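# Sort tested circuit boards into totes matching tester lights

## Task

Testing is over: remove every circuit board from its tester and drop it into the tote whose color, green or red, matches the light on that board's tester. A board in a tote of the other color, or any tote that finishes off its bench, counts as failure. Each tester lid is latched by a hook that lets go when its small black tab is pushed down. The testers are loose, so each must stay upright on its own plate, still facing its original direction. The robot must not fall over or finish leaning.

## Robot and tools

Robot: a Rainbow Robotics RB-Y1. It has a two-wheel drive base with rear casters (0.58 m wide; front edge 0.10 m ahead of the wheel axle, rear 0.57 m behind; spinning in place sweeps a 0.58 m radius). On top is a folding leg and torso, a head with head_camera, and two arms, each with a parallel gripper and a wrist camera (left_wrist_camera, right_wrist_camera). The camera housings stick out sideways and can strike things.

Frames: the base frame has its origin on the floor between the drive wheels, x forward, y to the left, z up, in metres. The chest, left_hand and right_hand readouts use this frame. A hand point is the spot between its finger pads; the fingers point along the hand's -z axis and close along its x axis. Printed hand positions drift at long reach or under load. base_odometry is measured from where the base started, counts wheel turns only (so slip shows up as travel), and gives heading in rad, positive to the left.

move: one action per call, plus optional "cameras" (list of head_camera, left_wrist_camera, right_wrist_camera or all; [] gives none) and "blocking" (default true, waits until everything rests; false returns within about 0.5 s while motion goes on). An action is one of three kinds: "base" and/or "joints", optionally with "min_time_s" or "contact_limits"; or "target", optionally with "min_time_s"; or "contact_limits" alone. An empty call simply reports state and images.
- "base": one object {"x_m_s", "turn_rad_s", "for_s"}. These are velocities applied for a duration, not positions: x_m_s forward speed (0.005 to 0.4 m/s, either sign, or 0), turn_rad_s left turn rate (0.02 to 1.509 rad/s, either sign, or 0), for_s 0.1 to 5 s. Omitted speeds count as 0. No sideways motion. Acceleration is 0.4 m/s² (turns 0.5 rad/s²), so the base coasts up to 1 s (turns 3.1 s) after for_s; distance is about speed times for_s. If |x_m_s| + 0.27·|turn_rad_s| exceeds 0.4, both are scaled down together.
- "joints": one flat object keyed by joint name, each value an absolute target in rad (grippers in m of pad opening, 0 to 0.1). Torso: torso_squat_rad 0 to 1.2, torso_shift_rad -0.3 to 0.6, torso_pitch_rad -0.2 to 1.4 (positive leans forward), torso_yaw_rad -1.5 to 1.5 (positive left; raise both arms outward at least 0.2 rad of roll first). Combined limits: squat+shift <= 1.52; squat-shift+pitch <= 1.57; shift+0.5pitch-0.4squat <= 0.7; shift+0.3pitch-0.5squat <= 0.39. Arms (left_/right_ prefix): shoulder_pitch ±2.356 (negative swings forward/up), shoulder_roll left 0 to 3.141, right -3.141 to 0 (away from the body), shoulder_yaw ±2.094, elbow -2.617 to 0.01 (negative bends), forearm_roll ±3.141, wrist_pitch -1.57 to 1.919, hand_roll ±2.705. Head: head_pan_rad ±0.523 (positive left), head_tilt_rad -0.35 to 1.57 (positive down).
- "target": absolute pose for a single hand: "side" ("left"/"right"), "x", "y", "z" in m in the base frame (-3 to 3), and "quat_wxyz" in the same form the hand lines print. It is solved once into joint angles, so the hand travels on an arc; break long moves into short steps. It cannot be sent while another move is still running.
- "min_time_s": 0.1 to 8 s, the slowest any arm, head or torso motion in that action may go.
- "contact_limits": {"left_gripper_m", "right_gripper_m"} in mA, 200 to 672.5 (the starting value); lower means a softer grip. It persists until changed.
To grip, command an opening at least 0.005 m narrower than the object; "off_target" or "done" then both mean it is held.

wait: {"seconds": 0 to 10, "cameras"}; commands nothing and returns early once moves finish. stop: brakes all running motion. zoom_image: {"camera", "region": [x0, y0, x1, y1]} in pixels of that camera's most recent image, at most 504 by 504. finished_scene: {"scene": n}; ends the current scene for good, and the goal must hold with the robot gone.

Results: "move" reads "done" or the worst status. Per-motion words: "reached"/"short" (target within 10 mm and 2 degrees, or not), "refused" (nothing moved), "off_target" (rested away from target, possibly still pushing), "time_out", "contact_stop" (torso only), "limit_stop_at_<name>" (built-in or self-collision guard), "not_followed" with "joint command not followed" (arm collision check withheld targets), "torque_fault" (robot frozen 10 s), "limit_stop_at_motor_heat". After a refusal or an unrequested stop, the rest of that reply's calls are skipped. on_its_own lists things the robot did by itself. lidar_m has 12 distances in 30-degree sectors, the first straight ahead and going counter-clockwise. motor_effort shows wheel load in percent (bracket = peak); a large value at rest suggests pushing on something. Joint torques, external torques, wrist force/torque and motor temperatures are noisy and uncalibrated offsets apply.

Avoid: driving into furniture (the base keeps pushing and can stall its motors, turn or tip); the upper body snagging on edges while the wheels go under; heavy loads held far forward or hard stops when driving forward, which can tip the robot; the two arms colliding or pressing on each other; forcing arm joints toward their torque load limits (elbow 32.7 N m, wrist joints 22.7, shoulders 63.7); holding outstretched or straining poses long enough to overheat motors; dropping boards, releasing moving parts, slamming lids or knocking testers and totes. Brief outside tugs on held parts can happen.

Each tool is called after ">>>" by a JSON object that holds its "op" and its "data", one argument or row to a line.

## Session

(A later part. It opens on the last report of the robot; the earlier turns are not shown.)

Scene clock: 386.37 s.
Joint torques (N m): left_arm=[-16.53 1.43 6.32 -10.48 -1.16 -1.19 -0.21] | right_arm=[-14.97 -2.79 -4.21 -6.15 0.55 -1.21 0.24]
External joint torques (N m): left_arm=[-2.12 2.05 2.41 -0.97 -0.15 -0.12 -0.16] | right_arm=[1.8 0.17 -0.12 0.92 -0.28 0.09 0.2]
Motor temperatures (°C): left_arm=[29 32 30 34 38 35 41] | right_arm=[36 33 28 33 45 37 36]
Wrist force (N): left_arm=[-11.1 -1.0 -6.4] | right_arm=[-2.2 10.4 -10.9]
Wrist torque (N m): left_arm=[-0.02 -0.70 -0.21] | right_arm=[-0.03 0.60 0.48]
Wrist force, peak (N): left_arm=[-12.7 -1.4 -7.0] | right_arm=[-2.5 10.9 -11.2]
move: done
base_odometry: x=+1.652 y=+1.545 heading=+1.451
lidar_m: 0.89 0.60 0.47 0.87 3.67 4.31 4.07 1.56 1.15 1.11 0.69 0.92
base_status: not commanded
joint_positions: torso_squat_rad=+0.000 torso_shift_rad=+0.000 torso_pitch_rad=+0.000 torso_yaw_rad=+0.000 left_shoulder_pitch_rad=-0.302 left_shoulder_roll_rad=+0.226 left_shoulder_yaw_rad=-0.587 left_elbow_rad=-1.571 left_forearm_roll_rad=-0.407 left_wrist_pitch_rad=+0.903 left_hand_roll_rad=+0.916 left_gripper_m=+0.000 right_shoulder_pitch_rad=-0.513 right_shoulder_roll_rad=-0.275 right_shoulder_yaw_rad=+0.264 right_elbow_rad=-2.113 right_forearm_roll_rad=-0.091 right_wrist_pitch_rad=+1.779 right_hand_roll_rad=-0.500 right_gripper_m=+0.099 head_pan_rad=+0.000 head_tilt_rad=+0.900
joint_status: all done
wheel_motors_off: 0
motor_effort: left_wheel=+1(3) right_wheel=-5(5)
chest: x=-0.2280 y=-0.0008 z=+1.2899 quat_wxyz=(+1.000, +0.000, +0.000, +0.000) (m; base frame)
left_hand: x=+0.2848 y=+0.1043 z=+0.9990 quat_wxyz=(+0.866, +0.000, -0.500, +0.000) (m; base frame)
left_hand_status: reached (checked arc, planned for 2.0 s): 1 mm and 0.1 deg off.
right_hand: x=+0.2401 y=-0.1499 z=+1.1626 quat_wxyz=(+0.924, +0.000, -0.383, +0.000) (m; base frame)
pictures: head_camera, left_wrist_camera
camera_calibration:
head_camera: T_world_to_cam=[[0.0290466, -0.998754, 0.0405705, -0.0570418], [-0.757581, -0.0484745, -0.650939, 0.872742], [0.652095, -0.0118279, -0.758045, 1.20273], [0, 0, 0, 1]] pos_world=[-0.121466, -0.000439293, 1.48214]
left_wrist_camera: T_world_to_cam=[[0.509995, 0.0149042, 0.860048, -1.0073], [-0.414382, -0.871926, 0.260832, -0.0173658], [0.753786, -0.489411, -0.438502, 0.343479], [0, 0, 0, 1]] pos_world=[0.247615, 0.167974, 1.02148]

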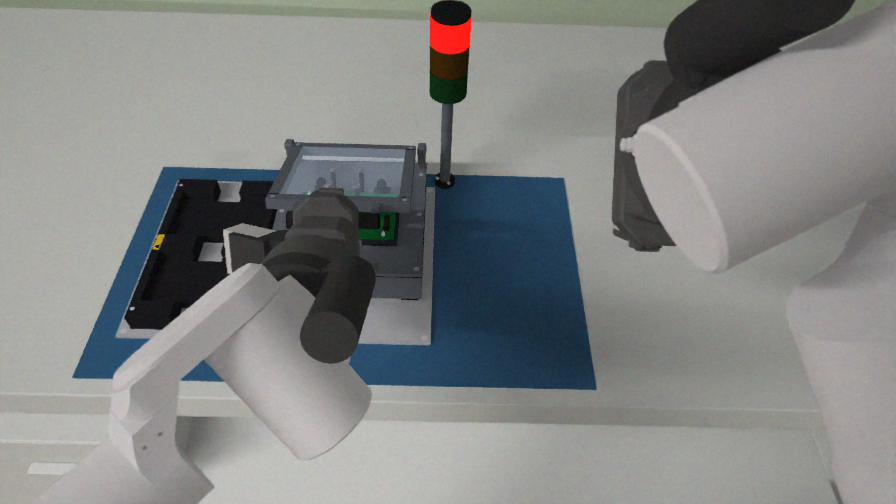

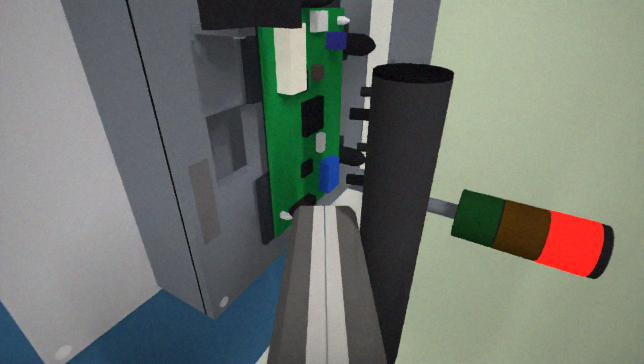

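>>> {"op": "move", "data": {
  "target": {"side":"left","x":0.312,"y":0.105,"z":1.03,"quat_wxyz":[0.866,0,-0.5,0]},
  "min_time_s": 2,
  "cameras": []
}}

>>> {"op": "move", "data": {
  "target": {"side":"left","x":0.348,"y":0.105,"z":1.081,"quat_wxyz":[0.924,0,-0.383,0]},
  "min_time_s": 3,
  "cameras": ["head_camera","left_wrist_camera"]
}}

Scene clock: 410.90 s.
Joint torques (N m): left_arm=[-18.15 2.36 6.66 -8.53 -1.04 -1.16 -0.18] | right_arm=[-14.69 -2.83 -4.12 -6.03 0.59 -1.24 0.18]
External joint torques (N m): left_arm=[-2.11 2.2 2.28 0.82 -0.03 -0.01 -0.13] | right_arm=[2.08 0.12 -0.02 1.04 -0.25 0.06 0.14]
Motor temperatures (°C): left_arm=[29 32 30 34 38 35 41] | right_arm=[36 33 28 33 45 37 36]
Wrist force (N): left_arm=[-10.7 -0.8 -6.1] | right_arm=[-2.3 10.6 -11.1]
Wrist torque (N m): left_arm=[-0.01 -0.72 -0.23] | right_arm=[-0.05 0.59 0.47]
Wrist force, peak (N): left_arm=[-11.3 -0.9 -6.6] | right_arm=[-2.3 10.9 -11.4]
move: done
base_odometry: x=+1.652 y=+1.545 heading=+1.451
lidar_m: 0.88 0.59 0.47 0.87 3.67 4.31 4.06 1.56 1.15 1.11 0.70 0.93
base_status: not commanded
joint_positions: torso_squat_rad=+0.000 torso_shift_rad=+0.000 torso_pitch_rad=+0.000 torso_yaw_rad=+0.000 left_shoulder_pitch_rad=-0.404 left_shoulder_roll_rad=+0.230 left_shoulder_yaw_rad=-0.546 left_elbow_rad=-1.552 left_forearm_roll_rad=-0.311 left_wrist_pitch_rad=+0.954 left_hand_roll_rad=+0.854 left_gripper_m=+0.000 right_shoulder_pitch_rad=-0.513 right_shoulder_roll_rad=-0.275 right_shoulder_yaw_rad=+0.264 right_elbow_rad=-2.113 right_forearm_roll_rad=-0.091 right_wrist_pitch_rad=+1.779 right_hand_roll_rad=-0.500 right_gripper_m=+0.099 head_pan_rad=+0.000 head_tilt_rad=+0.900
joint_status: all done
wheel_motors_off: 0
motor_effort: left_wheel=+1(3) right_wheel=-3(6)
chest: x=-0.2280 y=-0.0008 z=+1.2899 quat_wxyz=(+1.000, +0.000, +0.000, +0.000) (m; base frame)
left_hand: x=+0.3115 y=+0.1047 z=+1.0297 quat_wxyz=(+0.866, +0.000, -0.500, +0.000) (m; base frame)
left_hand_status: reached (checked arc, planned for 2.0 s): 1 mm and 0.1 deg off.
right_hand: x=+0.2401 y=-0.1499 z=+1.1626 quat_wxyz=(+0.924, +0.000, -0.383, +0.000) (m; base frame)
pictures: none
No camera images: "cameras" was empty.

Scene clock: 414.23 s.
Joint torques (N m): left_arm=[-19.91 1.38 5.96 -6.85 -0.34 -0.85 -0.27] | right_arm=[-14.89 -2.67 -4.13 -6.09 0.57 -1.24 0.36]
External joint torques (N m): left_arm=[0.29 -1.35 1.14 1.77 0.4 0.34 -0.23] | right_arm=[1.88 0.29 -0.04 0.98 -0.26 0.07 0.32]
Motor temperatures (°C): left_arm=[30 32 30 34 38 35 41] | right_arm=[36 33 28 33 45 37 36]
Wrist force (N): left_arm=[-5.8 -0.1 -8.0] | right_arm=[-2.4 10.4 -11.1]
Wrist torque (N m): left_arm=[0.01 -0.65 -0.18] | right_arm=[-0.04 0.59 0.48]
Wrist force, peak (N): left_arm=[-11.4 1.0 -7.7] | right_arm=[-2.1 10.8 -11.6]
move: done
base_odometry: x=+1.652 y=+1.545 heading=+1.451
lidar_m: 0.88 0.60 0.47 0.87 3.66 4.32 4.07 1.56 1.15 1.11 0.69 0.93
base_status: not commanded
joint_positions: torso_squat_rad=+0.000 torso_shift_rad=+0.000 torso_pitch_rad=+0.000 torso_yaw_rad=+0.000 left_shoulder_pitch_rad=-0.721 left_shoulder_roll_rad=+0.222 left_shoulder_yaw_rad=-0.395 left_elbow_rad=-1.408 left_forearm_roll_rad=+0.076 left_wrist_pitch_rad=+1.275 left_hand_roll_rad=+0.612 left_gripper_m=+0.000 right_shoulder_pitch_rad=-0.513 right_shoulder_roll_rad=-0.275 right_shoulder_yaw_rad=+0.264 right_elbow_rad=-2.113 right_forearm_roll_rad=-0.091 right_wrist_pitch_rad=+1.779 right_hand_roll_rad=-0.500 right_gripper_m=+0.099 head_pan_rad=+0.000 head_tilt_rad=+0.900
joint_status: all done
wheel_motors_off: 0
motor_effort: left_wheel=+2(3) right_wheel=-3(6)
chest: x=-0.2280 y=-0.0008 z=+1.2899 quat_wxyz=(+1.000, +0.000, +0.000, +0.000) (m; base frame)
left_hand: x=+0.3476 y=+0.1052 z=+1.0812 quat_wxyz=(+0.924, +0.000, -0.383, +0.000) (m; base frame)
left_hand_status: reached (checked arc, planned for 3.0 s): 1 mm and 0.1 deg off.
right_hand: x=+0.2401 y=-0.1499 z=+1.1626 quat_wxyz=(+0.924, +0.000, -0.383, +0.000) (m; base frame)
pictures: head_camera, left_wrist_camera
camera_calibration:
head_camera: T_world_to_cam=[[0.0290465, -0.998754, 0.0405704, -0.0570417], [-0.75758, -0.0484743, -0.650941, 0.872743], [0.652096, -0.0118277, -0.758044, 1.20273], [0, 0, 0, 1]] pos_world=[-0.121468, -0.000439479, 1.48214]
left_wrist_camera: T_world_to_cam=[[0.71454, 0.0156222, 0.69942, -1.00755], [-0.332155, -0.872309, 0.358819, -0.14651], [0.615716, -0.488706, -0.61811, 0.574744], [0, 0, 0, 1]] pos_world=[0.317395, 0.168819, 1.11253]

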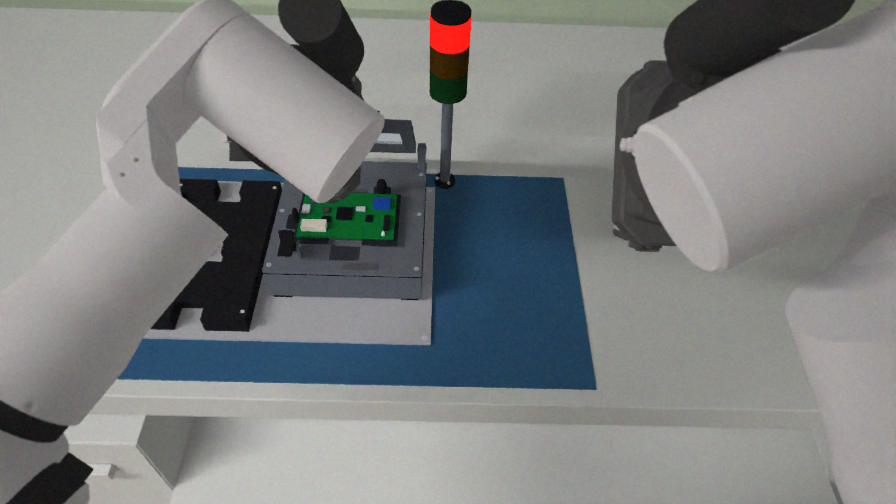

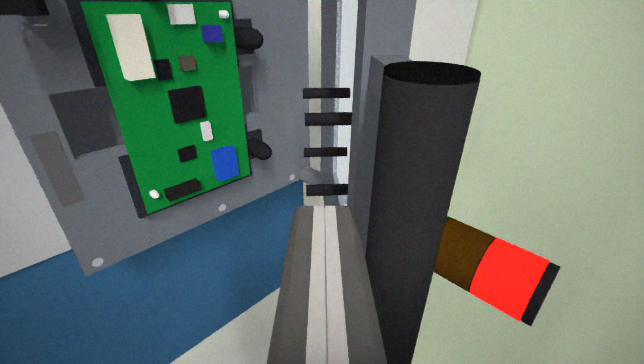

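>>> {"op": "move", "data": {
  "target": {"side":"left","x":0.38,"y":0.105,"z":1.106,"quat_wxyz":[0.953,0,-0.301,0]},
  "min_time_s": 2,
  "cameras": []
}}

>>> {"op": "move", "data": {
  "target": {"side":"left","x":0.4135,"y":0.105,"z":1.1246,"quat_wxyz":[0.985,0,-0.174,0]},
  "min_time_s": 2,
  "cameras": ["head_camera","left_wrist_camera"]
}}

>>> {"op": "move", "data": {
  "target": {"side":"left","x":0.4717,"y":0.105,"z":1.13,"quat_wxyz":[0.985,0,-0.174,0]},
  "min_time_s": 3,
  "cameras": ["head_camera","left_wrist_camera"]
}}

Scene clock: 422.63 s.
Joint torques (N m): left_arm=[-23.31 3.51 5.25 -7.38 -0.16 -1.03 -0.3] | right_arm=[-14.89 -2.74 -4.21 -6.11 0.58 -1.21 0.33]
External joint torques (N m): left_arm=[0.02 -1.76 1.32 1.15 0.33 0.04 -0.27] | right_arm=[1.88 0.22 -0.11 0.96 -0.26 0.09 0.28]
Motor temperatures (°C): left_arm=[30 32 30 34 38 35 41] | right_arm=[36 33 28 33 45 37 36]
Wrist force (N): left_arm=[-6.0 -0.1 -8.8] | right_arm=[-2.5 10.5 -11.0]
Wrist torque (N m): left_arm=[0.02 -0.61 -0.22] | right_arm=[-0.04 0.56 0.48]
Wrist force, peak (N): left_arm=[-9.8 0.5 -9.2] | right_arm=[-2.3 11.0 -11.2]
move: done
base_odometry: x=+1.652 y=+1.545 heading=+1.451
lidar_m: 0.88 0.60 0.47 0.86 3.67 4.31 4.06 1.56 1.16 1.11 0.69 0.92
base_status: not commanded
joint_positions: torso_squat_rad=+0.000 torso_shift_rad=+0.000 torso_pitch_rad=+0.000 torso_yaw_rad=+0.000 left_shoulder_pitch_rad=-1.012 left_shoulder_roll_rad=+0.192 left_shoulder_yaw_rad=-0.285 left_elbow_rad=-1.026 left_forearm_roll_rad=+0.237 left_wrist_pitch_rad=+1.339 left_hand_roll_rad=+0.482 left_gripper_m=+0.000 right_shoulder_pitch_rad=-0.513 right_shoulder_roll_rad=-0.275 right_shoulder_yaw_rad=+0.264 right_elbow_rad=-2.113 right_forearm_roll_rad=-0.091 right_wrist_pitch_rad=+1.779 right_hand_roll_rad=-0.500 right_gripper_m=+0.099 head_pan_rad=+0.000 head_tilt_rad=+0.900
joint_status: all done
wheel_motors_off: 0
motor_effort: left_wheel=+1(4) right_wheel=-3(6)
chest: x=-0.2280 y=-0.0008 z=+1.2899 quat_wxyz=(+1.000, +0.000, +0.000, +0.000) (m; base frame)
left_hand: x=+0.3796 y=+0.1053 z=+1.1060 quat_wxyz=(+0.953, +0.000, -0.302, +0.000) (m; base frame)
left_hand_status: reached (checked arc, planned for 2.0 s): 0 mm and 0.1 deg off.
right_hand: x=+0.2401 y=-0.1499 z=+1.1627 quat_wxyz=(+0.924, +0.000, -0.383, +0.000) (m; base frame)
pictures: none
No camera images: "cameras" was empty.

Scene clock: 424.97 s.
Joint torques (N m): left_arm=[-25.45 7.29 2.21 -7.82 0.04 -1.67 -0.17] | right_arm=[-14.67 -2.65 -4.12 -6.12 0.49 -1.21 0.27]
External joint torques (N m): left_arm=[0.15 -1.25 1.18 0.9 0.2 -0.61 -0.14] | right_arm=[2.09 0.31 -0.02 0.95 -0.34 0.09 0.23]
Motor temperatures (°C): left_arm=[30 32 30 34 38 35 41] | right_arm=[36 33 28 33 45 37 36]
Wrist force (N): left_arm=[-6.6 0.4 -8.2] | right_arm=[-2.3 10.7 -10.9]
Wrist torque (N m): left_arm=[-0.03 -0.60 -0.21] | right_arm=[-0.09 0.59 0.46]
Wrist force, peak (N): left_arm=[-9.1 1.1 -9.4] | right_arm=[-2.2 11.0 -11.5]
move: short
base_odometry: x=+1.652 y=+1.545 heading=+1.451
lidar_m: 0.88 0.60 0.46 0.88 3.65 4.31 4.06 1.56 1.15 1.11 0.69 0.92
base_status: not commanded
joint_positions: torso_squat_rad=+0.000 torso_shift_rad=+0.000 torso_pitch_rad=+0.000 torso_yaw_rad=+0.000 left_shoulder_pitch_rad=-1.424 left_shoulder_roll_rad=+0.152 left_shoulder_yaw_rad=-0.155 left_elbow_rad=-0.267 left_forearm_roll_rad=+0.362 left_wrist_pitch_rad=+1.078 left_hand_roll_rad=+0.277 left_gripper_m=+0.000 right_shoulder_pitch_rad=-0.513 right_shoulder_roll_rad=-0.275 right_shoulder_yaw_rad=+0.264 right_elbow_rad=-2.113 right_forearm_roll_rad=-0.091 right_wrist_pitch_rad=+1.779 right_hand_roll_rad=-0.500 right_gripper_m=+0.099 head_pan_rad=+0.000 head_tilt_rad=+0.900
joint_status: all done
wheel_motors_off: 0
motor_effort: left_wheel=+2(3) right_wheel=-4(5)
chest: x=-0.2280 y=-0.0008 z=+1.2899 quat_wxyz=(+1.000, +0.000, +0.000, +0.000) (m; base frame)
left_hand: x=+0.4126 y=+0.1054 z=+1.1246 quat_wxyz=(+0.964, -0.020, -0.264, -0.003) (m; base frame)
left_hand_status: short (checked arc, as near as the solve gets, planned for 2.0 s): 1 mm and 10.9 deg off. The place is met; only the turn is off.
right_hand: x=+0.2401 y=-0.1499 z=+1.1627 quat_wxyz=(+0.924, +0.000, -0.383, +0.000) (m; base frame)
pictures: head_camera, left_wrist_camera
camera_calibration:
head_camera: T_world_to_cam=[[0.0290425, -0.998754, 0.040573, -0.0570441], [-0.757524, -0.048474, -0.651006, 0.872792], [0.652161, -0.0118282, -0.757988, 1.20271], [0, 0, 0, 1]] pos_world=[-0.121546, -0.000439443, 1.48215]
left_wrist_camera: T_world_to_cam=[[0.866513, 0.0187633, 0.498802, -0.921801], [-0.247278, -0.851918, 0.461616, -0.293029], [0.433599, -0.523339, -0.733558, 0.770213], [0, 0, 0, 1]] pos_world=[0.39233, 0.170742, 1.16006]

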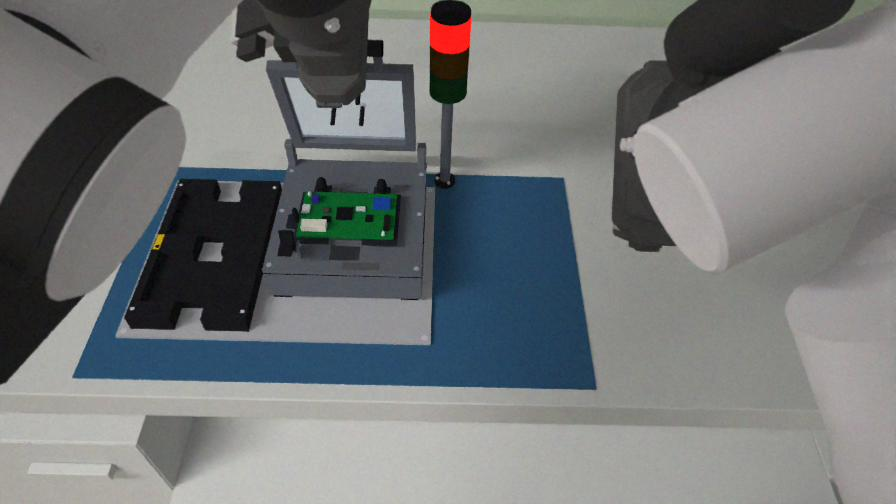

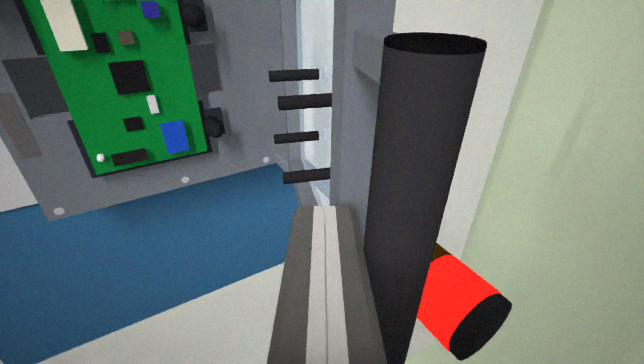

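Scene clock: 428.30 s.
Joint torques (N m): left_arm=[-23.27 6.23 -0.27 -9.04 -0.02 -1.89 0.33] | right_arm=[-14.67 -2.41 -4.16 -6.18 0.63 -1.2 0.3]
External joint torques (N m): left_arm=[2.54 -1.89 -1.36 0.07 0.11 -0.31 0.37] | right_arm=[2.1 0.55 -0.07 0.89 -0.2 0.11 0.26]
Motor temperatures (°C): left_arm=[30 32 30 34 38 35 41] | right_arm=[36 33 28 33 45 37 36]
Wrist force (N): left_arm=[-6.9 0.6 -7.7] | right_arm=[-2.4 10.5 -10.9]
Wrist torque (N m): left_arm=[-0.06 -0.76 -0.18] | right_arm=[-0.05 0.57 0.48]
Wrist force, peak (N): left_arm=[-11.6 0.7 -9.0] | right_arm=[-2.6 11.1 -11.2]
move: short
base_odometry: x=+1.652 y=+1.545 heading=+1.451
lidar_m: 0.88 0.59 0.47 0.87 3.66 4.32 4.06 1.56 1.15 1.11 0.69 0.93
base_status: not commanded
joint_positions: torso_squat_rad=+0.000 torso_shift_rad=+0.000 torso_pitch_rad=+0.000 torso_yaw_rad=+0.000 left_shoulder_pitch_rad=-1.326 left_shoulder_roll_rad=+0.147 left_shoulder_yaw_rad=-0.168 left_elbow_rad=-0.267 left_forearm_roll_rad=+0.316 left_wrist_pitch_rad=+0.618 left_hand_roll_rad=+0.287 left_gripper_m=+0.000 right_shoulder_pitch_rad=-0.513 right_shoulder_roll_rad=-0.275 right_shoulder_yaw_rad=+0.264 right_elbow_rad=-2.113 right_forearm_roll_rad=-0.091 right_wrist_pitch_rad=+1.779 right_hand_roll_rad=-0.500 right_gripper_m=+0.099 head_pan_rad=+0.000 head_tilt_rad=+0.900
joint_status: all done
wheel_motors_off: 0
motor_effort: left_wheel=+2(5) right_wheel=-4(6)
chest: x=-0.2281 y=-0.0008 z=+1.2899 quat_wxyz=(+1.000, +0.000, +0.000, +0.000) (m; base frame)
left_hand: x=+0.4703 y=+0.1055 z=+1.1306 quat_wxyz=(+0.900, -0.053, -0.433, -0.009) (m; base frame)
left_hand_status: short (checked arc, as near as the solve gets, planned for 3.0 s): 2 mm and 31.9 deg off. The place is met; only the turn is off.
right_hand: x=+0.2400 y=-0.1499 z=+1.1627 quat_wxyz=(+0.924, +0.000, -0.383, +0.000) (m; base frame)
pictures: head_camera, left_wrist_camera
camera_calibration:
head_camera: T_world_to_cam=[[0.0290816, -0.998753, 0.0405761, -0.0570374], [-0.757453, -0.0485069, -0.651086, 0.872867], [0.652242, -0.0117998, -0.757919, 1.20268], [0, 0, 0, 1]] pos_world=[-0.121626, -0.000434784, 1.48216]
left_wrist_camera: T_world_to_cam=[[0.635558, 0.0432898, 0.770838, -1.17633], [-0.421948, -0.816648, 0.39376, -0.126314], [0.646549, -0.575511, -0.500761, 0.391842], [0, 0, 0, 1]] pos_world=[0.440986, 0.173279, 1.15272]

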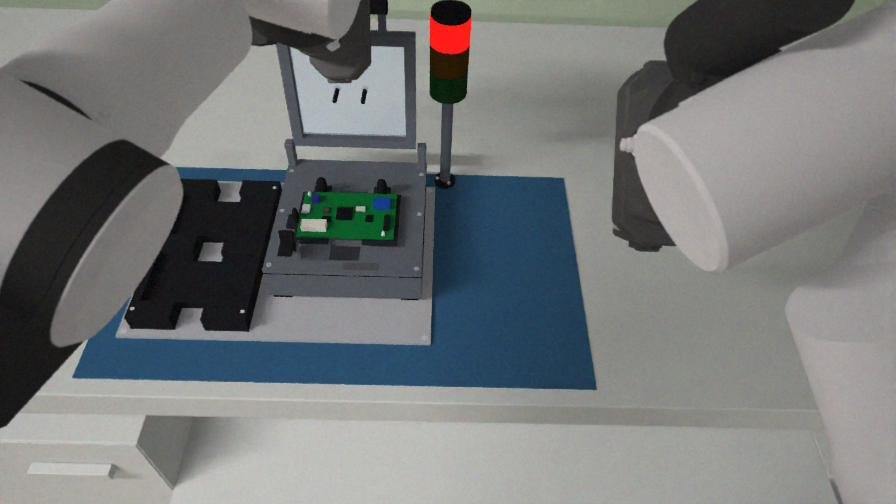

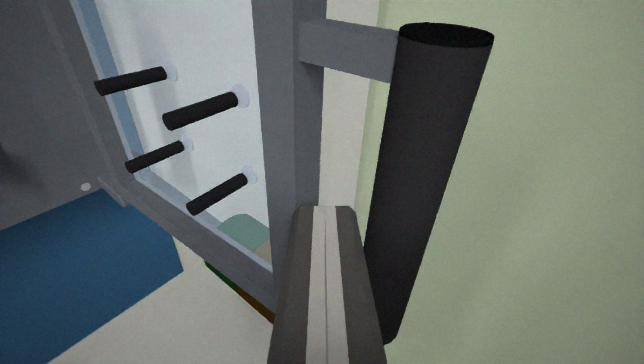

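>>> {"op": "move", "data": {
  "target": {"side":"left","x":0.44,"y":0.105,"z":1.17,"quat_wxyz":[0.953,0,-0.301,0]}
}}

Scene clock: 450.50 s.
Joint torques (N m): left_arm=[-23.27 8.76 -0.24 -7.63 0.01 -1.29 0.26] | right_arm=[-15.01 -2.73 -4.28 -5.96 0.63 -1.2 0.3]
External joint torques (N m): left_arm=[2.6 -0.18 -1.28 1.14 0.28 -0.04 0.29] | right_arm=[1.76 0.23 -0.18 1.11 -0.21 0.11 0.26]
Motor temperatures (°C): left_arm=[30 32 30 34 38 35 41] | right_arm=[36 33 28 33 45 37 36]
Wrist force (N): left_arm=[-5.6 0.3 -8.4] | right_arm=[-2.4 10.6 -11.1]
Wrist torque (N m): left_arm=[-0.05 -0.69 -0.21] | right_arm=[-0.06 0.59 0.47]
Wrist force, peak (N): left_arm=[-13.6 1.2 -9.9] | right_arm=[-2.5 10.6 -11.5]
move: short
base_odometry: x=+1.652 y=+1.545 heading=+1.451
lidar_m: 0.88 0.59 0.47 0.87 3.67 4.32 4.07 1.55 1.15 1.11 0.69 0.92
base_status: not commanded
joint_positions: torso_squat_rad=+0.000 torso_shift_rad=+0.000 torso_pitch_rad=+0.000 torso_yaw_rad=+0.000 left_shoulder_pitch_rad=-1.478 left_shoulder_roll_rad=+0.162 left_shoulder_yaw_rad=-0.178 left_elbow_rad=-0.267 left_forearm_roll_rad=+0.322 left_wrist_pitch_rad=+1.005 left_hand_roll_rad=+0.315 left_gripper_m=+0.000 right_shoulder_pitch_rad=-0.513 right_shoulder_roll_rad=-0.275 right_shoulder_yaw_rad=+0.264 right_elbow_rad=-2.113 right_forearm_roll_rad=-0.091 right_wrist_pitch_rad=+1.779 right_hand_roll_rad=-0.500 right_gripper_m=+0.099 head_pan_rad=+0.000 head_tilt_rad=+0.900
joint_status: all done
wheel_motors_off: 0
motor_effort: left_wheel=+4(5) right_wheel=-3(6)
chest: x=-0.2281 y=-0.0008 z=+1.2899 quat_wxyz=(+1.000, +0.000, +0.000, +0.000) (m; base frame)
left_hand: x=+0.4393 y=+0.1050 z=+1.1702 quat_wxyz=(+0.944, -0.008, -0.330, -0.002) (m; base frame)
left_hand_status: short (checked arc, as near as the solve gets, planned for 0.6 s): 1 mm and 3.6 deg off. The place is met; only the turn is off.
right_hand: x=+0.2401 y=-0.1499 z=+1.1627 quat_wxyz=(+0.924, +0.000, -0.383, +0.000) (m; base frame)
pictures: head_camera, left_wrist_camera, right_wrist_camera
camera_calibration:
head_camera: T_world_to_cam=[[0.0290371, -0.998755, 0.0405606, -0.0570389], [-0.757466, -0.0484629, -0.651073, 0.872868], [0.652228, -0.011818, -0.757931, 1.20268], [0, 0, 0, 1]] pos_world=[-0.121595, -0.000452978, 1.48216]
left_wrist_camera: T_world_to_cam=[[0.789763, 0.0156678, 0.613212, -1.06752], [-0.297741, -0.864225, 0.405545, -0.218811], [0.536307, -0.502862, -0.677868, 0.679484], [0, 0, 0, 1]] pos_world=[0.413525, 0.169311, 1.20395]
right_wrist_camera: T_world_to_cam=[[-0.693869, 0.0201386, -0.71982, 1.00897], [-0.306755, 0.896108, 0.320767, -0.131755], [0.651496, 0.443379, -0.615604, 0.697541], [0, 0, 0, 1]] pos_world=[0.205233, -0.211527, 1.19795]

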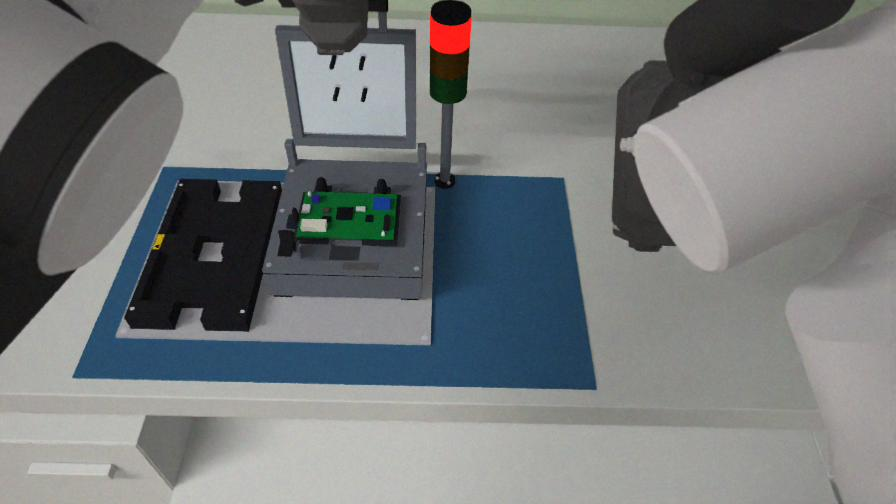

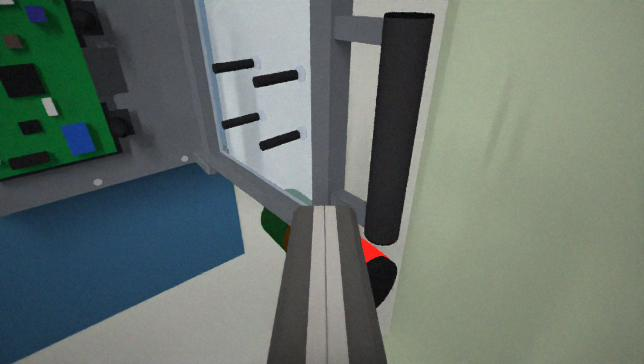

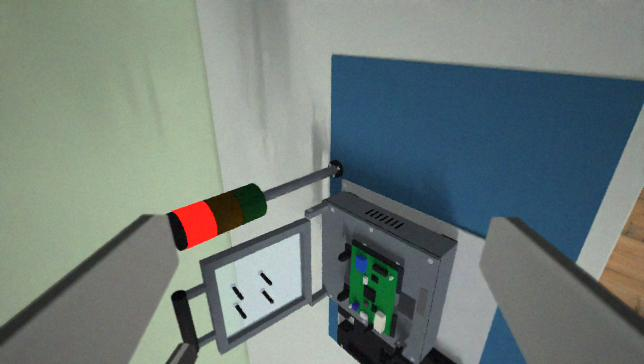

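>>> {"op": "zoom_image", "data": {
  "camera": "head_camera",
  "region": [240, 140, 460, 310]
}}

>>> {"op": "zoom_image", "data": {
  "camera": "right_wrist_camera",
  "region": [280, 180, 480, 364]
}}

Scaled by 2.291 from the camera's 896x504 image, which has a finer 1280x720 frame.

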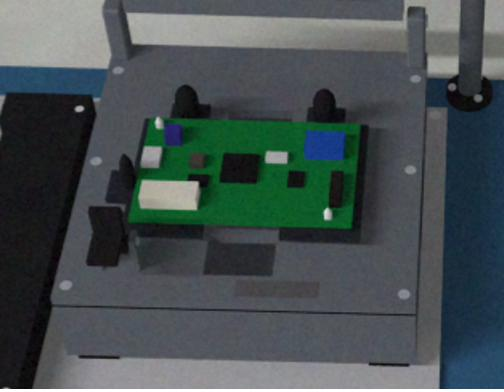

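Scaled by 2.520 from the camera's 644x364 image, which has a finer 1265x715 frame.

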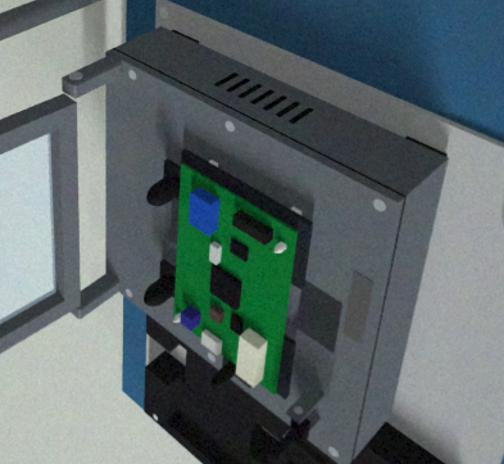

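>>> {"op": "move", "data": {
  "target": {"side":"left","x":0.37,"y":0.106,"z":1.17,"quat_wxyz":[0.97,0,-0.243,0]},
  "cameras": []
}}

>>> {"op": "move", "data": {
  "joints": {"left_gripper_m":0.1},
  "cameras": []
}}

>>> {"op": "move", "data": {
  "target": {"side":"left","x":0.385,"y":0.106,"z":1.10,"quat_wxyz":[1,0,0,0]}
}}

Scene clock: 483.50 s.
Joint torques (N m): left_arm=[-22.78 6.93 2.54 -7.99 -0.11 -1.06 0.13] | right_arm=[-14.84 -2.8 -4.51 -5.94 0.57 -1.17 0.24]
External joint torques (N m): left_arm=[1.47 0.1 -0.91 0.2 0.24 -0.14 0.15] | right_arm=[1.93 0.16 -0.41 1.13 -0.27 0.14 0.2]
Motor temperatures (°C): left_arm=[30 32 29 34 38 35 41] | right_arm=[36 33 28 33 45 37 36]
Wrist force (N): left_arm=[-4.4 0.2 -9.1] | right_arm=[-2.3 10.6 -11.3]
Wrist torque (N m): left_arm=[-0.06 -0.56 -0.20] | right_arm=[-0.06 0.58 0.48]
Wrist force, peak (N): left_arm=[-5.8 0.7 -9.7] | right_arm=[-2.6 10.8 -11.3]
move: done
base_odometry: x=+1.652 y=+1.545 heading=+1.451
lidar_m: 0.88 0.60 0.47 0.88 3.66 4.31 4.07 1.56 1.15 1.11 0.69 0.92
base_status: not commanded
joint_positions: torso_squat_rad=+0.000 torso_shift_rad=+0.000 torso_pitch_rad=+0.000 torso_yaw_rad=+0.000 left_shoulder_pitch_rad=-1.203 left_shoulder_roll_rad=+0.207 left_shoulder_yaw_rad=-0.191 left_elbow_rad=-0.940 left_forearm_roll_rad=+0.312 left_wrist_pitch_rad=+1.565 left_hand_roll_rad=+0.417 left_gripper_m=+0.000 right_shoulder_pitch_rad=-0.513 right_shoulder_roll_rad=-0.275 right_shoulder_yaw_rad=+0.264 right_elbow_rad=-2.113 right_forearm_roll_rad=-0.091 right_wrist_pitch_rad=+1.779 right_hand_roll_rad=-0.500 right_gripper_m=+0.099 head_pan_rad=+0.000 head_tilt_rad=+0.900
joint_status: all done
wheel_motors_off: 0
motor_effort: left_wheel=+5(6) right_wheel=-4(5)
chest: x=-0.2281 y=-0.0008 z=+1.2899 quat_wxyz=(+1.000, +0.000, +0.000, +0.000) (m; base frame)
left_hand: x=+0.3697 y=+0.1059 z=+1.1701 quat_wxyz=(+0.970, +0.000, -0.242, +0.000) (m; base frame)
left_hand_status: reached (checked arc, planned for 1.0 s): 0 mm and 0.1 deg off.
right_hand: x=+0.2401 y=-0.1499 z=+1.1627 quat_wxyz=(+0.924, +0.000, -0.383, +0.000) (m; base frame)
pictures: none
No camera images: "cameras" was empty.

Scene clock: 485.20 s.
Joint torques (N m): left_arm=[-22.95 6.97 2.7 -8.03 -0.11 -1.1 0.15] | right_arm=[-14.88 -2.52 -4.21 -6.01 0.52 -1.22 0.33]
External joint torques (N m): left_arm=[1.31 0.15 -0.75 0.16 0.25 -0.18 0.17] | right_arm=[1.89 0.44 -0.11 1.06 -0.32 0.08 0.29]
Motor temperatures (°C): left_arm=[30 32 29 34 38 35 41] | right_arm=[36 33 28 33 45 37 36]
Wrist force (N): left_arm=[-4.7 0.2 -9.2] | right_arm=[-2.3 10.4 -10.9]
Wrist torque (N m): left_arm=[-0.04 -0.58 -0.19] | right_arm=[-0.04 0.59 0.49]
Wrist force, peak (N): left_arm=[-4.7 0.2 -9.5] | right_arm=[-2.4 10.9 -11.3]
move: done
base_odometry: x=+1.652 y=+1.545 heading=+1.451
lidar_m: 0.88 0.59 0.47 0.87 3.66 4.32 4.07 1.56 1.15 1.11 0.69 0.92
base_status: not commanded
joint_positions: torso_squat_rad=+0.000 torso_shift_rad=+0.000 torso_pitch_rad=+0.000 torso_yaw_rad=+0.000 left_shoulder_pitch_rad=-1.203 left_shoulder_roll_rad=+0.207 left_shoulder_yaw_rad=-0.191 left_elbow_rad=-0.940 left_forearm_roll_rad=+0.312 left_wrist_pitch_rad=+1.565 left_hand_roll_rad=+0.417 left_gripper_m=+0.100 right_shoulder_pitch_rad=-0.513 right_shoulder_roll_rad=-0.275 right_shoulder_yaw_rad=+0.264 right_elbow_rad=-2.113 right_forearm_roll_rad=-0.091 right_wrist_pitch_rad=+1.779 right_hand_roll_rad=-0.500 right_gripper_m=+0.099 head_pan_rad=+0.000 head_tilt_rad=+0.900
joint_status: all done
wheel_motors_off: 0
motor_effort: left_wheel=+4(5) right_wheel=-4(5)
chest: x=-0.2281 y=-0.0008 z=+1.2899 quat_wxyz=(+1.000, +0.000, +0.000, +0.000) (m; base frame)
left_hand: x=+0.3697 y=+0.1059 z=+1.1701 quat_wxyz=(+0.970, +0.000, -0.242, +0.000) (m; base frame)
right_hand: x=+0.2401 y=-0.1499 z=+1.1627 quat_wxyz=(+0.924, +0.000, -0.383, +0.000) (m; base frame)
pictures: none
No camera images: "cameras" was empty.

Scene clock: 486.77 s.
Joint torques (N m): left_arm=[-23.71 7.85 1.87 -7.23 0.15 -0.68 0.05] | right_arm=[-14.92 -2.87 -4.45 -6.03 0.6 -1.23 0.27]
External joint torques (N m): left_arm=[1.66 -0.51 0.88 1.51 0.17 0.18 0.08] | right_arm=[1.84 0.09 -0.35 1.04 -0.24 0.07 0.23]
Motor temperatures (°C): left_arm=[30 32 29 34 38 35 41] | right_arm=[36 33 28 33 45 37 36]
Wrist force (N): left_arm=[-4.1 0.6 -9.2] | right_arm=[-2.2 10.5 -10.8]
Wrist torque (N m): left_arm=[-0.06 -0.57 -0.18] | right_arm=[-0.06 0.62 0.48]
Wrist force, peak (N): left_arm=[-5.8 0.7 -9.7] | right_arm=[-2.4 10.8 -11.3]
move: short
base_odometry: x=+1.652 y=+1.545 heading=+1.451
lidar_m: 0.88 0.59 0.47 0.86 3.66 4.31 4.07 1.56 1.16 1.11 0.69 0.93
base_status: not commanded
joint_positions: torso_squat_rad=+0.000 torso_shift_rad=+0.000 torso_pitch_rad=+0.000 torso_yaw_rad=+0.000 left_shoulder_pitch_rad=-1.400 left_shoulder_roll_rad=+0.152 left_shoulder_yaw_rad=-0.102 left_elbow_rad=-0.267 left_forearm_roll_rad=+0.385 left_wrist_pitch_rad=+1.188 left_hand_roll_rad=+0.242 left_gripper_m=+0.100 right_shoulder_pitch_rad=-0.513 right_shoulder_roll_rad=-0.275 right_shoulder_yaw_rad=+0.264 right_elbow_rad=-2.113 right_forearm_roll_rad=-0.091 right_wrist_pitch_rad=+1.779 right_hand_roll_rad=-0.500 right_gripper_m=+0.099 head_pan_rad=+0.000 head_tilt_rad=+0.900
joint_status: all done
wheel_motors_off: 0
motor_effort: left_wheel=+5(6) right_wheel=-4(5)
chest: x=-0.2281 y=-0.0008 z=+1.2899 quat_wxyz=(+1.000, +0.000, +0.000, +0.000) (m; base frame)
left_hand: x=+0.3843 y=+0.1062 z=+1.1002 quat_wxyz=(+0.980, -0.036, -0.197, +0.000) (m; base frame)
left_hand_status: short (checked arc, as near as the solve gets, planned for 1.0 s): 1 mm and 23.1 deg off. The place is met; only the turn is off.
right_hand: x=+0.2401 y=-0.1499 z=+1.1627 quat_wxyz=(+0.924, +0.000, -0.383, +0.000) (m; base frame)
pictures: head_camera, left_wrist_camera, right_wrist_camera
camera_calibration:
head_camera: T_world_to_cam=[[0.0290336, -0.998755, 0.0405729, -0.0570497], [-0.757479, -0.0484681, -0.651058, 0.872852], [0.652214, -0.0118305, -0.757942, 1.20268], [0, 0, 0, 1]] pos_world=[-0.121584, -0.000444775, 1.48216]
left_wrist_camera: T_world_to_cam=[[0.927572, 0.0285545, 0.372552, -0.770736], [-0.182625, -0.835215, 0.518713, -0.377595], [0.325972, -0.549181, -0.769508, 0.848704], [0, 0, 0, 1]] pos_world=[0.369301, 0.172727, 1.13609]
right_wrist_camera: T_world_to_cam=[[-0.693891, 0.0201359, -0.719798, 1.00895], [-0.306737, 0.896115, 0.320765, -0.131752], [0.651481, 0.443364, -0.61563, 0.697564], [0, 0, 0, 1]] pos_world=[0.205235, -0.211526, 1.19794]

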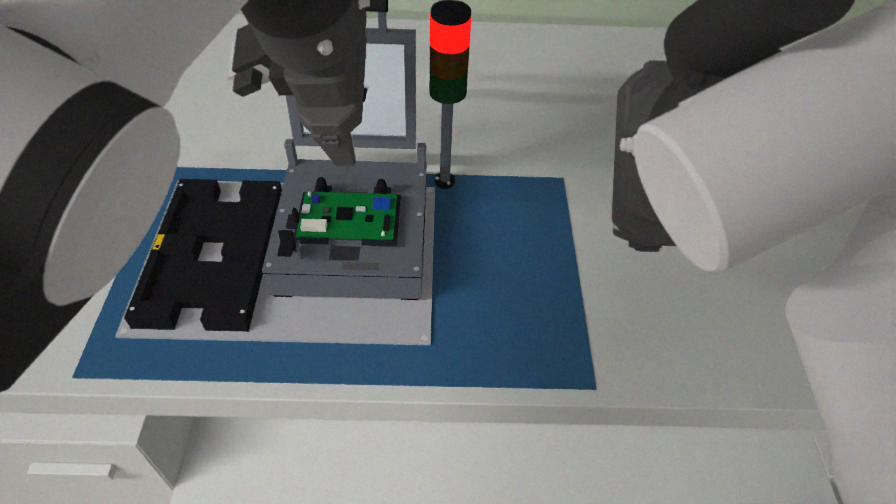

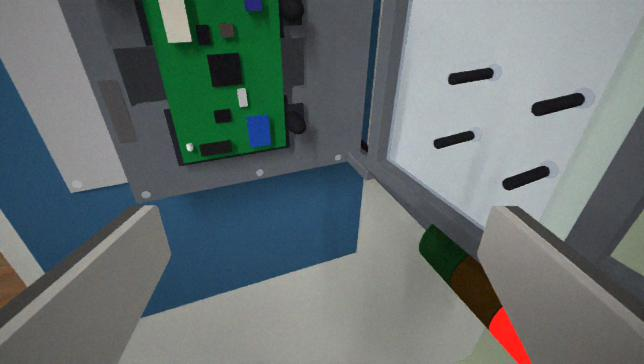

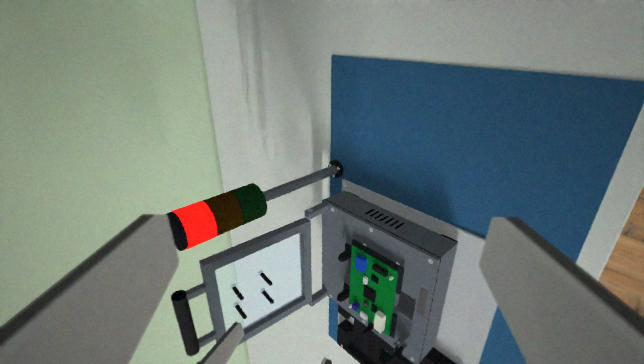

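>>> {"op": "move", "data": {
  "target": {"side":"left","x":0.30,"y":0.106,"z":1.2,"quat_wxyz":[0.97,0,-0.243,0]},
  "cameras": []
}}

>>> {"op": "move", "data": {
  "joints": {"torso_pitch_rad":0.2,"head_tilt_rad":0.7},
  "cameras": []
}}

>>> {"op": "move", "data": {
  "target": {"side":"left","x":0.36,"y":0.106,"z":1.10,"quat_wxyz":[0.99,0,-0.139,0]},
  "cameras": []
}}

>>> {"op": "move", "data": {
  "target": {"side":"left","x":0.39,"y":0.106,"z":1.06,"quat_wxyz":[1,0,0,0]}
}}

Scene clock: 510.07 s.
Joint torques (N m): left_arm=[-20.59 6.73 6.46 -5.31 -0.34 -0.92 -0.02] | right_arm=[-15.02 -2.77 -4.37 -6.02 0.53 -1.19 0.27]
External joint torques (N m): left_arm=[1.19 0.65 -0.66 0.12 0.24 -0.16 0.01] | right_arm=[1.75 0.19 -0.27 1.05 -0.3 0.11 0.23]
Motor temperatures (°C): left_arm=[30 32 29 34 38 35 41] | right_arm=[36 33 28 33 45 36 36]
Wrist force (N): left_arm=[-4.8 0.1 -9.1] | right_arm=[-2.3 10.8 -10.9]
Wrist torque (N m): left_arm=[-0.01 -0.63 -0.22] | right_arm=[-0.09 0.61 0.48]
Wrist force, peak (N): left_arm=[-6.0 0.9 -9.9] | right_arm=[-2.5 10.8 -11.5]
move: done
base_odometry: x=+1.652 y=+1.545 heading=+1.451
lidar_m: 0.88 0.59 0.47 0.88 3.66 4.32 4.06 1.56 1.15 1.11 0.70 0.91
base_status: not commanded
joint_positions: torso_squat_rad=+0.000 torso_shift_rad=+0.000 torso_pitch_rad=+0.000 torso_yaw_rad=+0.000 left_shoulder_pitch_rad=-1.088 left_shoulder_roll_rad=+0.421 left_shoulder_yaw_rad=-0.434 left_elbow_rad=-1.475 left_forearm_roll_rad=+0.593 left_wrist_pitch_rad=+1.814 left_hand_roll_rad=+0.720 left_gripper_m=+0.100 right_shoulder_pitch_rad=-0.513 right_shoulder_roll_rad=-0.275 right_shoulder_yaw_rad=+0.264 right_elbow_rad=-2.113 right_forearm_roll_rad=-0.091 right_wrist_pitch_rad=+1.779 right_hand_roll_rad=-0.500 right_gripper_m=+0.099 head_pan_rad=+0.000 head_tilt_rad=+0.900
joint_status: all done
wheel_motors_off: 0
motor_effort: left_wheel=+4(6) right_wheel=-4(6)
chest: x=-0.2281 y=-0.0008 z=+1.2899 quat_wxyz=(+1.000, +0.000, +0.000, +0.000) (m; base frame)
left_hand: x=+0.2999 y=+0.1059 z=+1.2000 quat_wxyz=(+0.970, +0.000, -0.243, +0.000) (m; base frame)
left_hand_status: reached (checked arc, planned for 1.5 s): 0 mm and 0.0 deg off.
right_hand: x=+0.2401 y=-0.1499 z=+1.1627 quat_wxyz=(+0.924, +0.000, -0.383, +0.000) (m; base frame)
pictures: none
No camera images: "cameras" was empty.

Scene clock: 511.53 s.
Joint torques (N m): left_arm=[-19.75 6.14 5.93 -6.01 -0.16 -0.65 -0.04] | right_arm=[-12.43 -2.14 -3.46 -6.92 0.4 -0.95 0.3]
External joint torques (N m): left_arm=[1.02 0.76 -0.71 0.38 0.18 -0.16 -0.03] | right_arm=[1.91 0.38 0.04 1.13 -0.33 0.08 0.27]
Motor temperatures (°C): left_arm=[30 32 29 34 38 35 41] | right_arm=[36 33 28 33 45 36 36]
Wrist force (N): left_arm=[-3.8 0.1 -9.7] | right_arm=[-1.5 10.5 -12.1]
Wrist torque (N m): left_arm=[-0.02 -0.58 -0.23] | right_arm=[-0.03 0.63 0.51]
Wrist force, peak (N): left_arm=[-3.8 -0.1 -10.0] | right_arm=[-1.4 10.7 -12.3]
move: done
base_odometry: x=+1.652 y=+1.545 heading=+1.451
lidar_m: 0.88 0.60 0.47 0.87 3.67 4.30 4.07 1.56 1.15 1.11 0.69 0.92
base_status: not commanded
joint_positions: torso_squat_rad=+0.000 torso_shift_rad=+0.000 torso_pitch_rad=+0.200 torso_yaw_rad=+0.000 left_shoulder_pitch_rad=-1.088 left_shoulder_roll_rad=+0.421 left_shoulder_yaw_rad=-0.434 left_elbow_rad=-1.475 left_forearm_roll_rad=+0.593 left_wrist_pitch_rad=+1.814 left_hand_roll_rad=+0.720 left_gripper_m=+0.100 right_shoulder_pitch_rad=-0.513 right_shoulder_roll_rad=-0.275 right_shoulder_yaw_rad=+0.264 right_elbow_rad=-2.113 right_forearm_roll_rad=-0.091 right_wrist_pitch_rad=+1.779 right_hand_roll_rad=-0.500 right_gripper_m=+0.099 head_pan_rad=+0.000 head_tilt_rad=+0.700
joint_status: all done
wheel_motors_off: 0
motor_effort: left_wheel=+6(6) right_wheel=-3(5)
chest: x=-0.1665 y=-0.0008 z=+1.2838 quat_wxyz=(+0.995, +0.000, +0.100, +0.000) (m; base frame)
left_hand: x=+0.3331 y=+0.1060 z=+1.0907 quat_wxyz=(+0.989, +0.000, -0.145, +0.000) (m; base frame)
right_hand: x=+0.2670 y=-0.1498 z=+1.0660 quat_wxyz=(+0.957, +0.000, -0.289, +0.000) (m; base frame)
pictures: none
No camera images: "cameras" was empty.

Scene clock: 512.43 s.
Joint torques (N m): left_arm=[-20.6 4.8 6.75 -5.42 -0.13 -0.57 0.01] | right_arm=[-12.72 -2.19 -3.62 -6.84 0.44 -0.97 0.32]
External joint torques (N m): left_arm=[1.51 -1.29 0.48 1.12 0.18 -0.07 0.02] | right_arm=[1.61 0.34 -0.12 1.21 -0.29 0.06 0.29]
Motor temperatures (°C): left_arm=[30 32 29 34 38 35 41] | right_arm=[36 33 28 33 45 36 36]
Wrist force (N): left_arm=[-3.8 0.1 -9.4] | right_arm=[-1.5 10.4 -11.9]
Wrist torque (N m): left_arm=[-0.06 -0.55 -0.22] | right_arm=[-0.02 0.65 0.50]
Wrist force, peak (N): left_arm=[-4.5 0.7 -10.0] | right_arm=[-1.5 10.8 -12.2]
move: done
base_odometry: x=+1.652 y=+1.545 heading=+1.451
lidar_m: 0.88 0.59 0.47 0.88 3.67 4.31 4.06 1.56 1.15 1.11 0.69 0.92
base_status: not commanded
joint_positions: torso_squat_rad=+0.000 torso_shift_rad=+0.000 torso_pitch_rad=+0.200 torso_yaw_rad=+0.000 left_shoulder_pitch_rad=-1.187 left_shoulder_roll_rad=+0.401 left_shoulder_yaw_rad=-0.419 left_elbow_rad=-1.291 left_forearm_roll_rad=+0.603 left_wrist_pitch_rad=+1.765 left_hand_roll_rad=+0.651 left_gripper_m=+0.100 right_shoulder_pitch_rad=-0.513 right_shoulder_roll_rad=-0.275 right_shoulder_yaw_rad=+0.264 right_elbow_rad=-2.113 right_forearm_roll_rad=-0.091 right_wrist_pitch_rad=+1.779 right_hand_roll_rad=-0.500 right_gripper_m=+0.099 head_pan_rad=+0.000 head_tilt_rad=+0.700
joint_status: all done
wheel_motors_off: 0
motor_effort: left_wheel=+5(7) right_wheel=-5(6)
chest: x=-0.1666 y=-0.0008 z=+1.2838 quat_wxyz=(+0.995, +0.000, +0.100, +0.000) (m; base frame)
left_hand: x=+0.3598 y=+0.1061 z=+1.1002 quat_wxyz=(+0.990, +0.000, -0.140, +0.000) (m; base frame)
left_hand_status: reached (checked arc, planned for 0.5 s): 0 mm and 0.1 deg off.
right_hand: x=+0.2670 y=-0.1499 z=+1.0660 quat_wxyz=(+0.957, +0.000, -0.289, +0.000) (m; base frame)
pictures: none
No camera images: "cameras" was empty.

Scene clock: 514.47 s.
Joint torques (N m): left_arm=[-22.86 7.22 2.5 -5.46 0.22 -0.32 0.24] | right_arm=[-12.65 -2.13 -3.75 -6.88 0.42 -1.08 0.34]
External joint torques (N m): left_arm=[2.14 -0.91 0.91 1.47 0.22 -0.05 0.24] | right_arm=[1.69 0.4 -0.25 1.18 -0.31 -0.06 0.31]
Motor temperatures (°C): left_arm=[30 32 29 34 38 35 41] | right_arm=[36 33 28 33 45 36 36]
Wrist force (N): left_arm=[-2.7 0.5 -9.5] | right_arm=[-1.4 10.5 -12.0]
Wrist torque (N m): left_arm=[-0.05 -0.52 -0.20] | right_arm=[-0.03 0.65 0.51]
Wrist force, peak (N): left_arm=[-4.3 0.6 -10.0] | right_arm=[-1.4 11.0 -12.0]
move: short
base_odometry: x=+1.652 y=+1.545 heading=+1.451
lidar_m: 0.88 0.60 0.47 0.87 3.66 4.31 4.07 1.55 1.15 1.11 0.69 0.93
base_status: not commanded
joint_positions: torso_squat_rad=+0.000 torso_shift_rad=+0.000 torso_pitch_rad=+0.200 torso_yaw_rad=+0.000 left_shoulder_pitch_rad=-1.577 left_shoulder_roll_rad=+0.224 left_shoulder_yaw_rad=-0.372 left_elbow_rad=-0.267 left_forearm_roll_rad=+0.665 left_wrist_pitch_rad=+1.451 left_hand_roll_rad=+0.294 left_gripper_m=+0.100 right_shoulder_pitch_rad=-0.513 right_shoulder_roll_rad=-0.275 right_shoulder_yaw_rad=+0.264 right_elbow_rad=-2.113 right_forearm_roll_rad=-0.091 right_wrist_pitch_rad=+1.779 right_hand_roll_rad=-0.500 right_gripper_m=+0.099 head_pan_rad=+0.000 head_tilt_rad=+0.700
joint_status: all done
wheel_motors_off: 0
motor_effort: left_wheel=+5(7) right_wheel=-4(6)
chest: x=-0.1666 y=-0.0008 z=+1.2838 quat_wxyz=(+0.995, +0.000, +0.100, +0.000) (m; base frame)
left_hand: x=+0.3894 y=+0.1062 z=+1.0603 quat_wxyz=(+0.999, -0.009, -0.045, +0.000) (m; base frame)
left_hand_status: short (checked arc, as near as the solve gets, planned for 1.4 s): 1 mm and 5.3 deg off. The place is met; only the turn is off.
right_hand: x=+0.2669 y=-0.1499 z=+1.0661 quat_wxyz=(+0.957, +0.000, -0.289, +0.000) (m; base frame)
pictures: head_camera, left_wrist_camera, right_wrist_camera
camera_calibration:
head_camera: T_world_to_cam=[[0.028978, -0.998756, 0.0405876, -0.0594002], [-0.757523, -0.0484346, -0.65101, 0.939673], [0.652165, -0.011881, -0.757984, 1.126], [0, 0, 0, 1]] pos_world=[-0.0207913, -0.00043553, 1.46763]
left_wrist_camera: T_world_to_cam=[[0.996874, 0.0158298, 0.0774116, -0.473319], [-0.0254577, -0.863133, 0.504335, -0.398924], [0.0748, -0.504729, -0.860031, 1.00534], [0, 0, 0, 1]] pos_world=[0.386484, 0.170592, 1.10246]
right_wrist_camera: T_world_to_cam=[[-0.823074, 0.0200349, -0.567581, 0.830236], [-0.237004, 0.896082, 0.375321, -0.169345], [0.516118, 0.443435, -0.732794, 0.781581], [0, 0, 0, 1]] pos_world=[0.239822, -0.211468, 1.10752]

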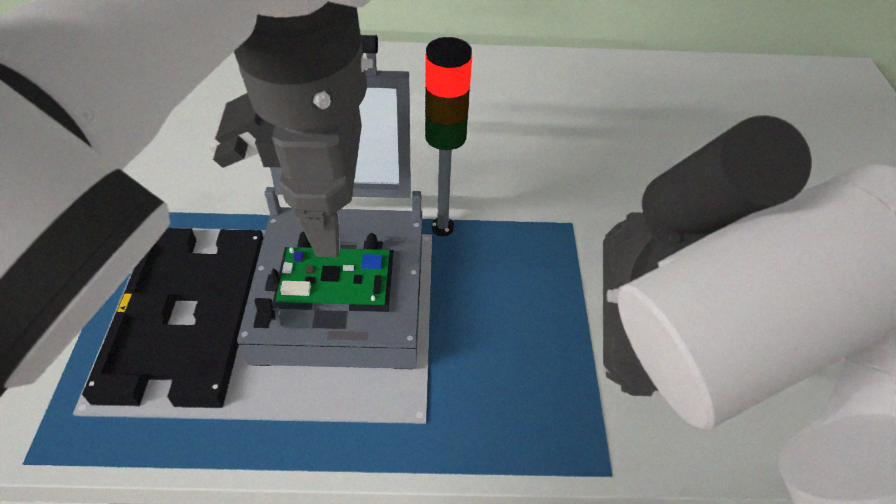

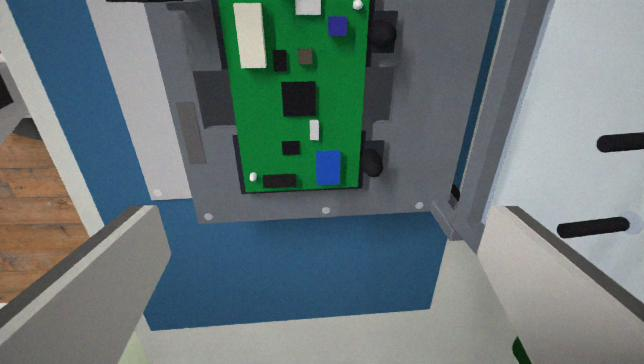

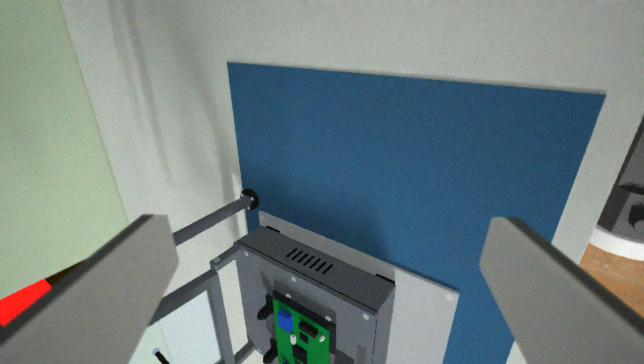

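>>> {"op": "move", "data": {
  "target": {"side":"left","x":0.389,"y":0.125,"z":1.02,"quat_wxyz":[1,0,0,0]},
  "cameras": ["left_wrist_camera","head_camera"]
}}

Scene clock: 531.13 s.
Joint torques (N m): left_arm=[-23.88 7.45 0.59 -6.49 0.33 -0.38 0.05] | right_arm=[-12.8 -2.2 -3.81 -6.84 0.5 -1.01 0.31]
External joint torques (N m): left_arm=[0.85 -0.43 -0.97 0.37 0.33 -0.08 0.06] | right_arm=[1.53 0.32 -0.31 1.22 -0.22 0.02 0.27]
Motor temperatures (°C): left_arm=[31 32 29 34 38 35 41] | right_arm=[35 33 28 33 45 36 36]
Wrist force (N): left_arm=[-2.7 0.2 -9.4] | right_arm=[-1.5 10.7 -12.0]
Wrist torque (N m): left_arm=[-0.03 -0.51 -0.19] | right_arm=[-0.05 0.64 0.50]
Wrist force, peak (N): left_arm=[-3.8 0.8 -11.8] | right_arm=[-1.3 11.1 -12.1]
move: short
base_odometry: x=+1.652 y=+1.545 heading=+1.451
lidar_m: 0.88 0.60 0.47 0.88 3.66 4.31 4.07 1.55 1.15 1.11 0.68 0.93
base_status: not commanded
joint_positions: torso_squat_rad=+0.000 torso_shift_rad=+0.000 torso_pitch_rad=+0.200 torso_yaw_rad=+0.000 left_shoulder_pitch_rad=-1.494 left_shoulder_roll_rad=+0.232 left_shoulder_yaw_rad=-0.378 left_elbow_rad=-0.267 left_forearm_roll_rad=+0.656 left_wrist_pitch_rad=+1.364 left_hand_roll_rad=+0.261 left_gripper_m=+0.100 right_shoulder_pitch_rad=-0.513 right_shoulder_roll_rad=-0.275 right_shoulder_yaw_rad=+0.264 right_elbow_rad=-2.113 right_forearm_roll_rad=-0.091 right_wrist_pitch_rad=+1.779 right_hand_roll_rad=-0.500 right_gripper_m=+0.099 head_pan_rad=+0.000 head_tilt_rad=+0.700
joint_status: all done
wheel_motors_off: 0
motor_effort: left_wheel=+5(7) right_wheel=-4(6)
chest: x=-0.1666 y=-0.0008 z=+1.2838 quat_wxyz=(+0.995, +0.000, +0.100, +0.000) (m; base frame)
left_hand: x=+0.3883 y=+0.1251 z=+1.0201 quat_wxyz=(+0.999, -0.009, -0.051, +0.000) (m; base frame)
left_hand_status: short (checked arc, as near as the solve gets, planned for 0.3 s): 1 mm and 5.9 deg off. The place is met; only the turn is off.
right_hand: x=+0.2669 y=-0.1498 z=+1.0660 quat_wxyz=(+0.957, +0.000, -0.289, +0.000) (m; base frame)
pictures: head_camera, left_wrist_camera
camera_calibration:
head_camera: T_world_to_cam=[[0.0290095, -0.998755, 0.0405923, -0.0593966], [-0.757547, -0.0484612, -0.65098, 0.939645], [0.652136, -0.011866, -0.758009, 1.12601], [0, 0, 0, 1]] pos_world=[-0.0207633, -0.000425094, 1.46763]
left_wrist_camera: T_world_to_cam=[[0.995967, 0.0162601, 0.0882327, -0.480128], [-0.0304977, -0.86352, 0.503392, -0.359358], [0.0843759, -0.504052, -0.859542, 0.976152], [0, 0, 0, 1]] pos_world=[0.384869, 0.189525, 1.0623]

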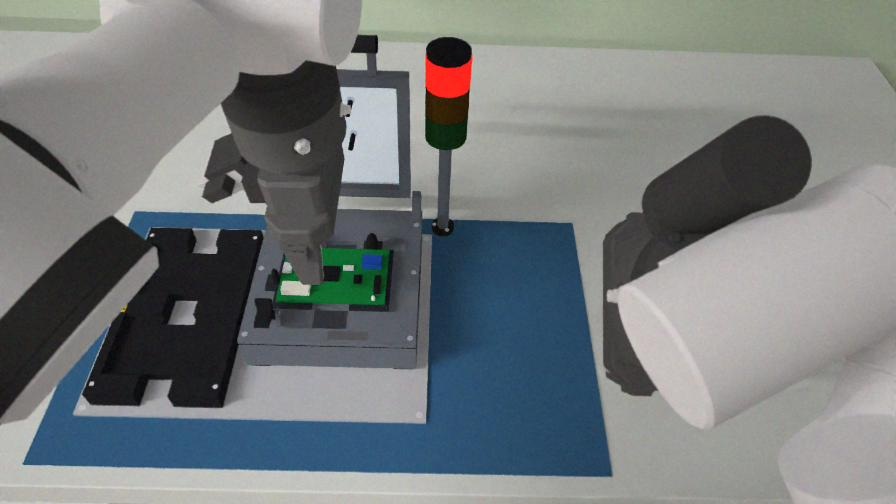

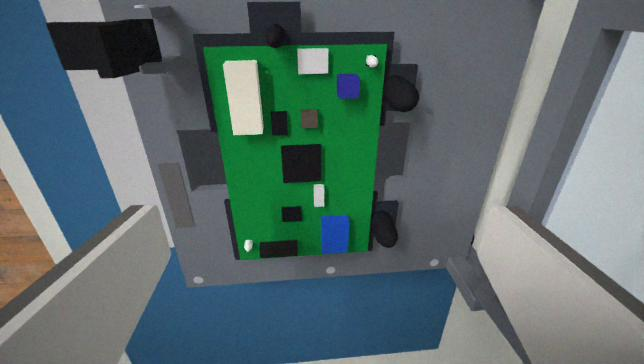

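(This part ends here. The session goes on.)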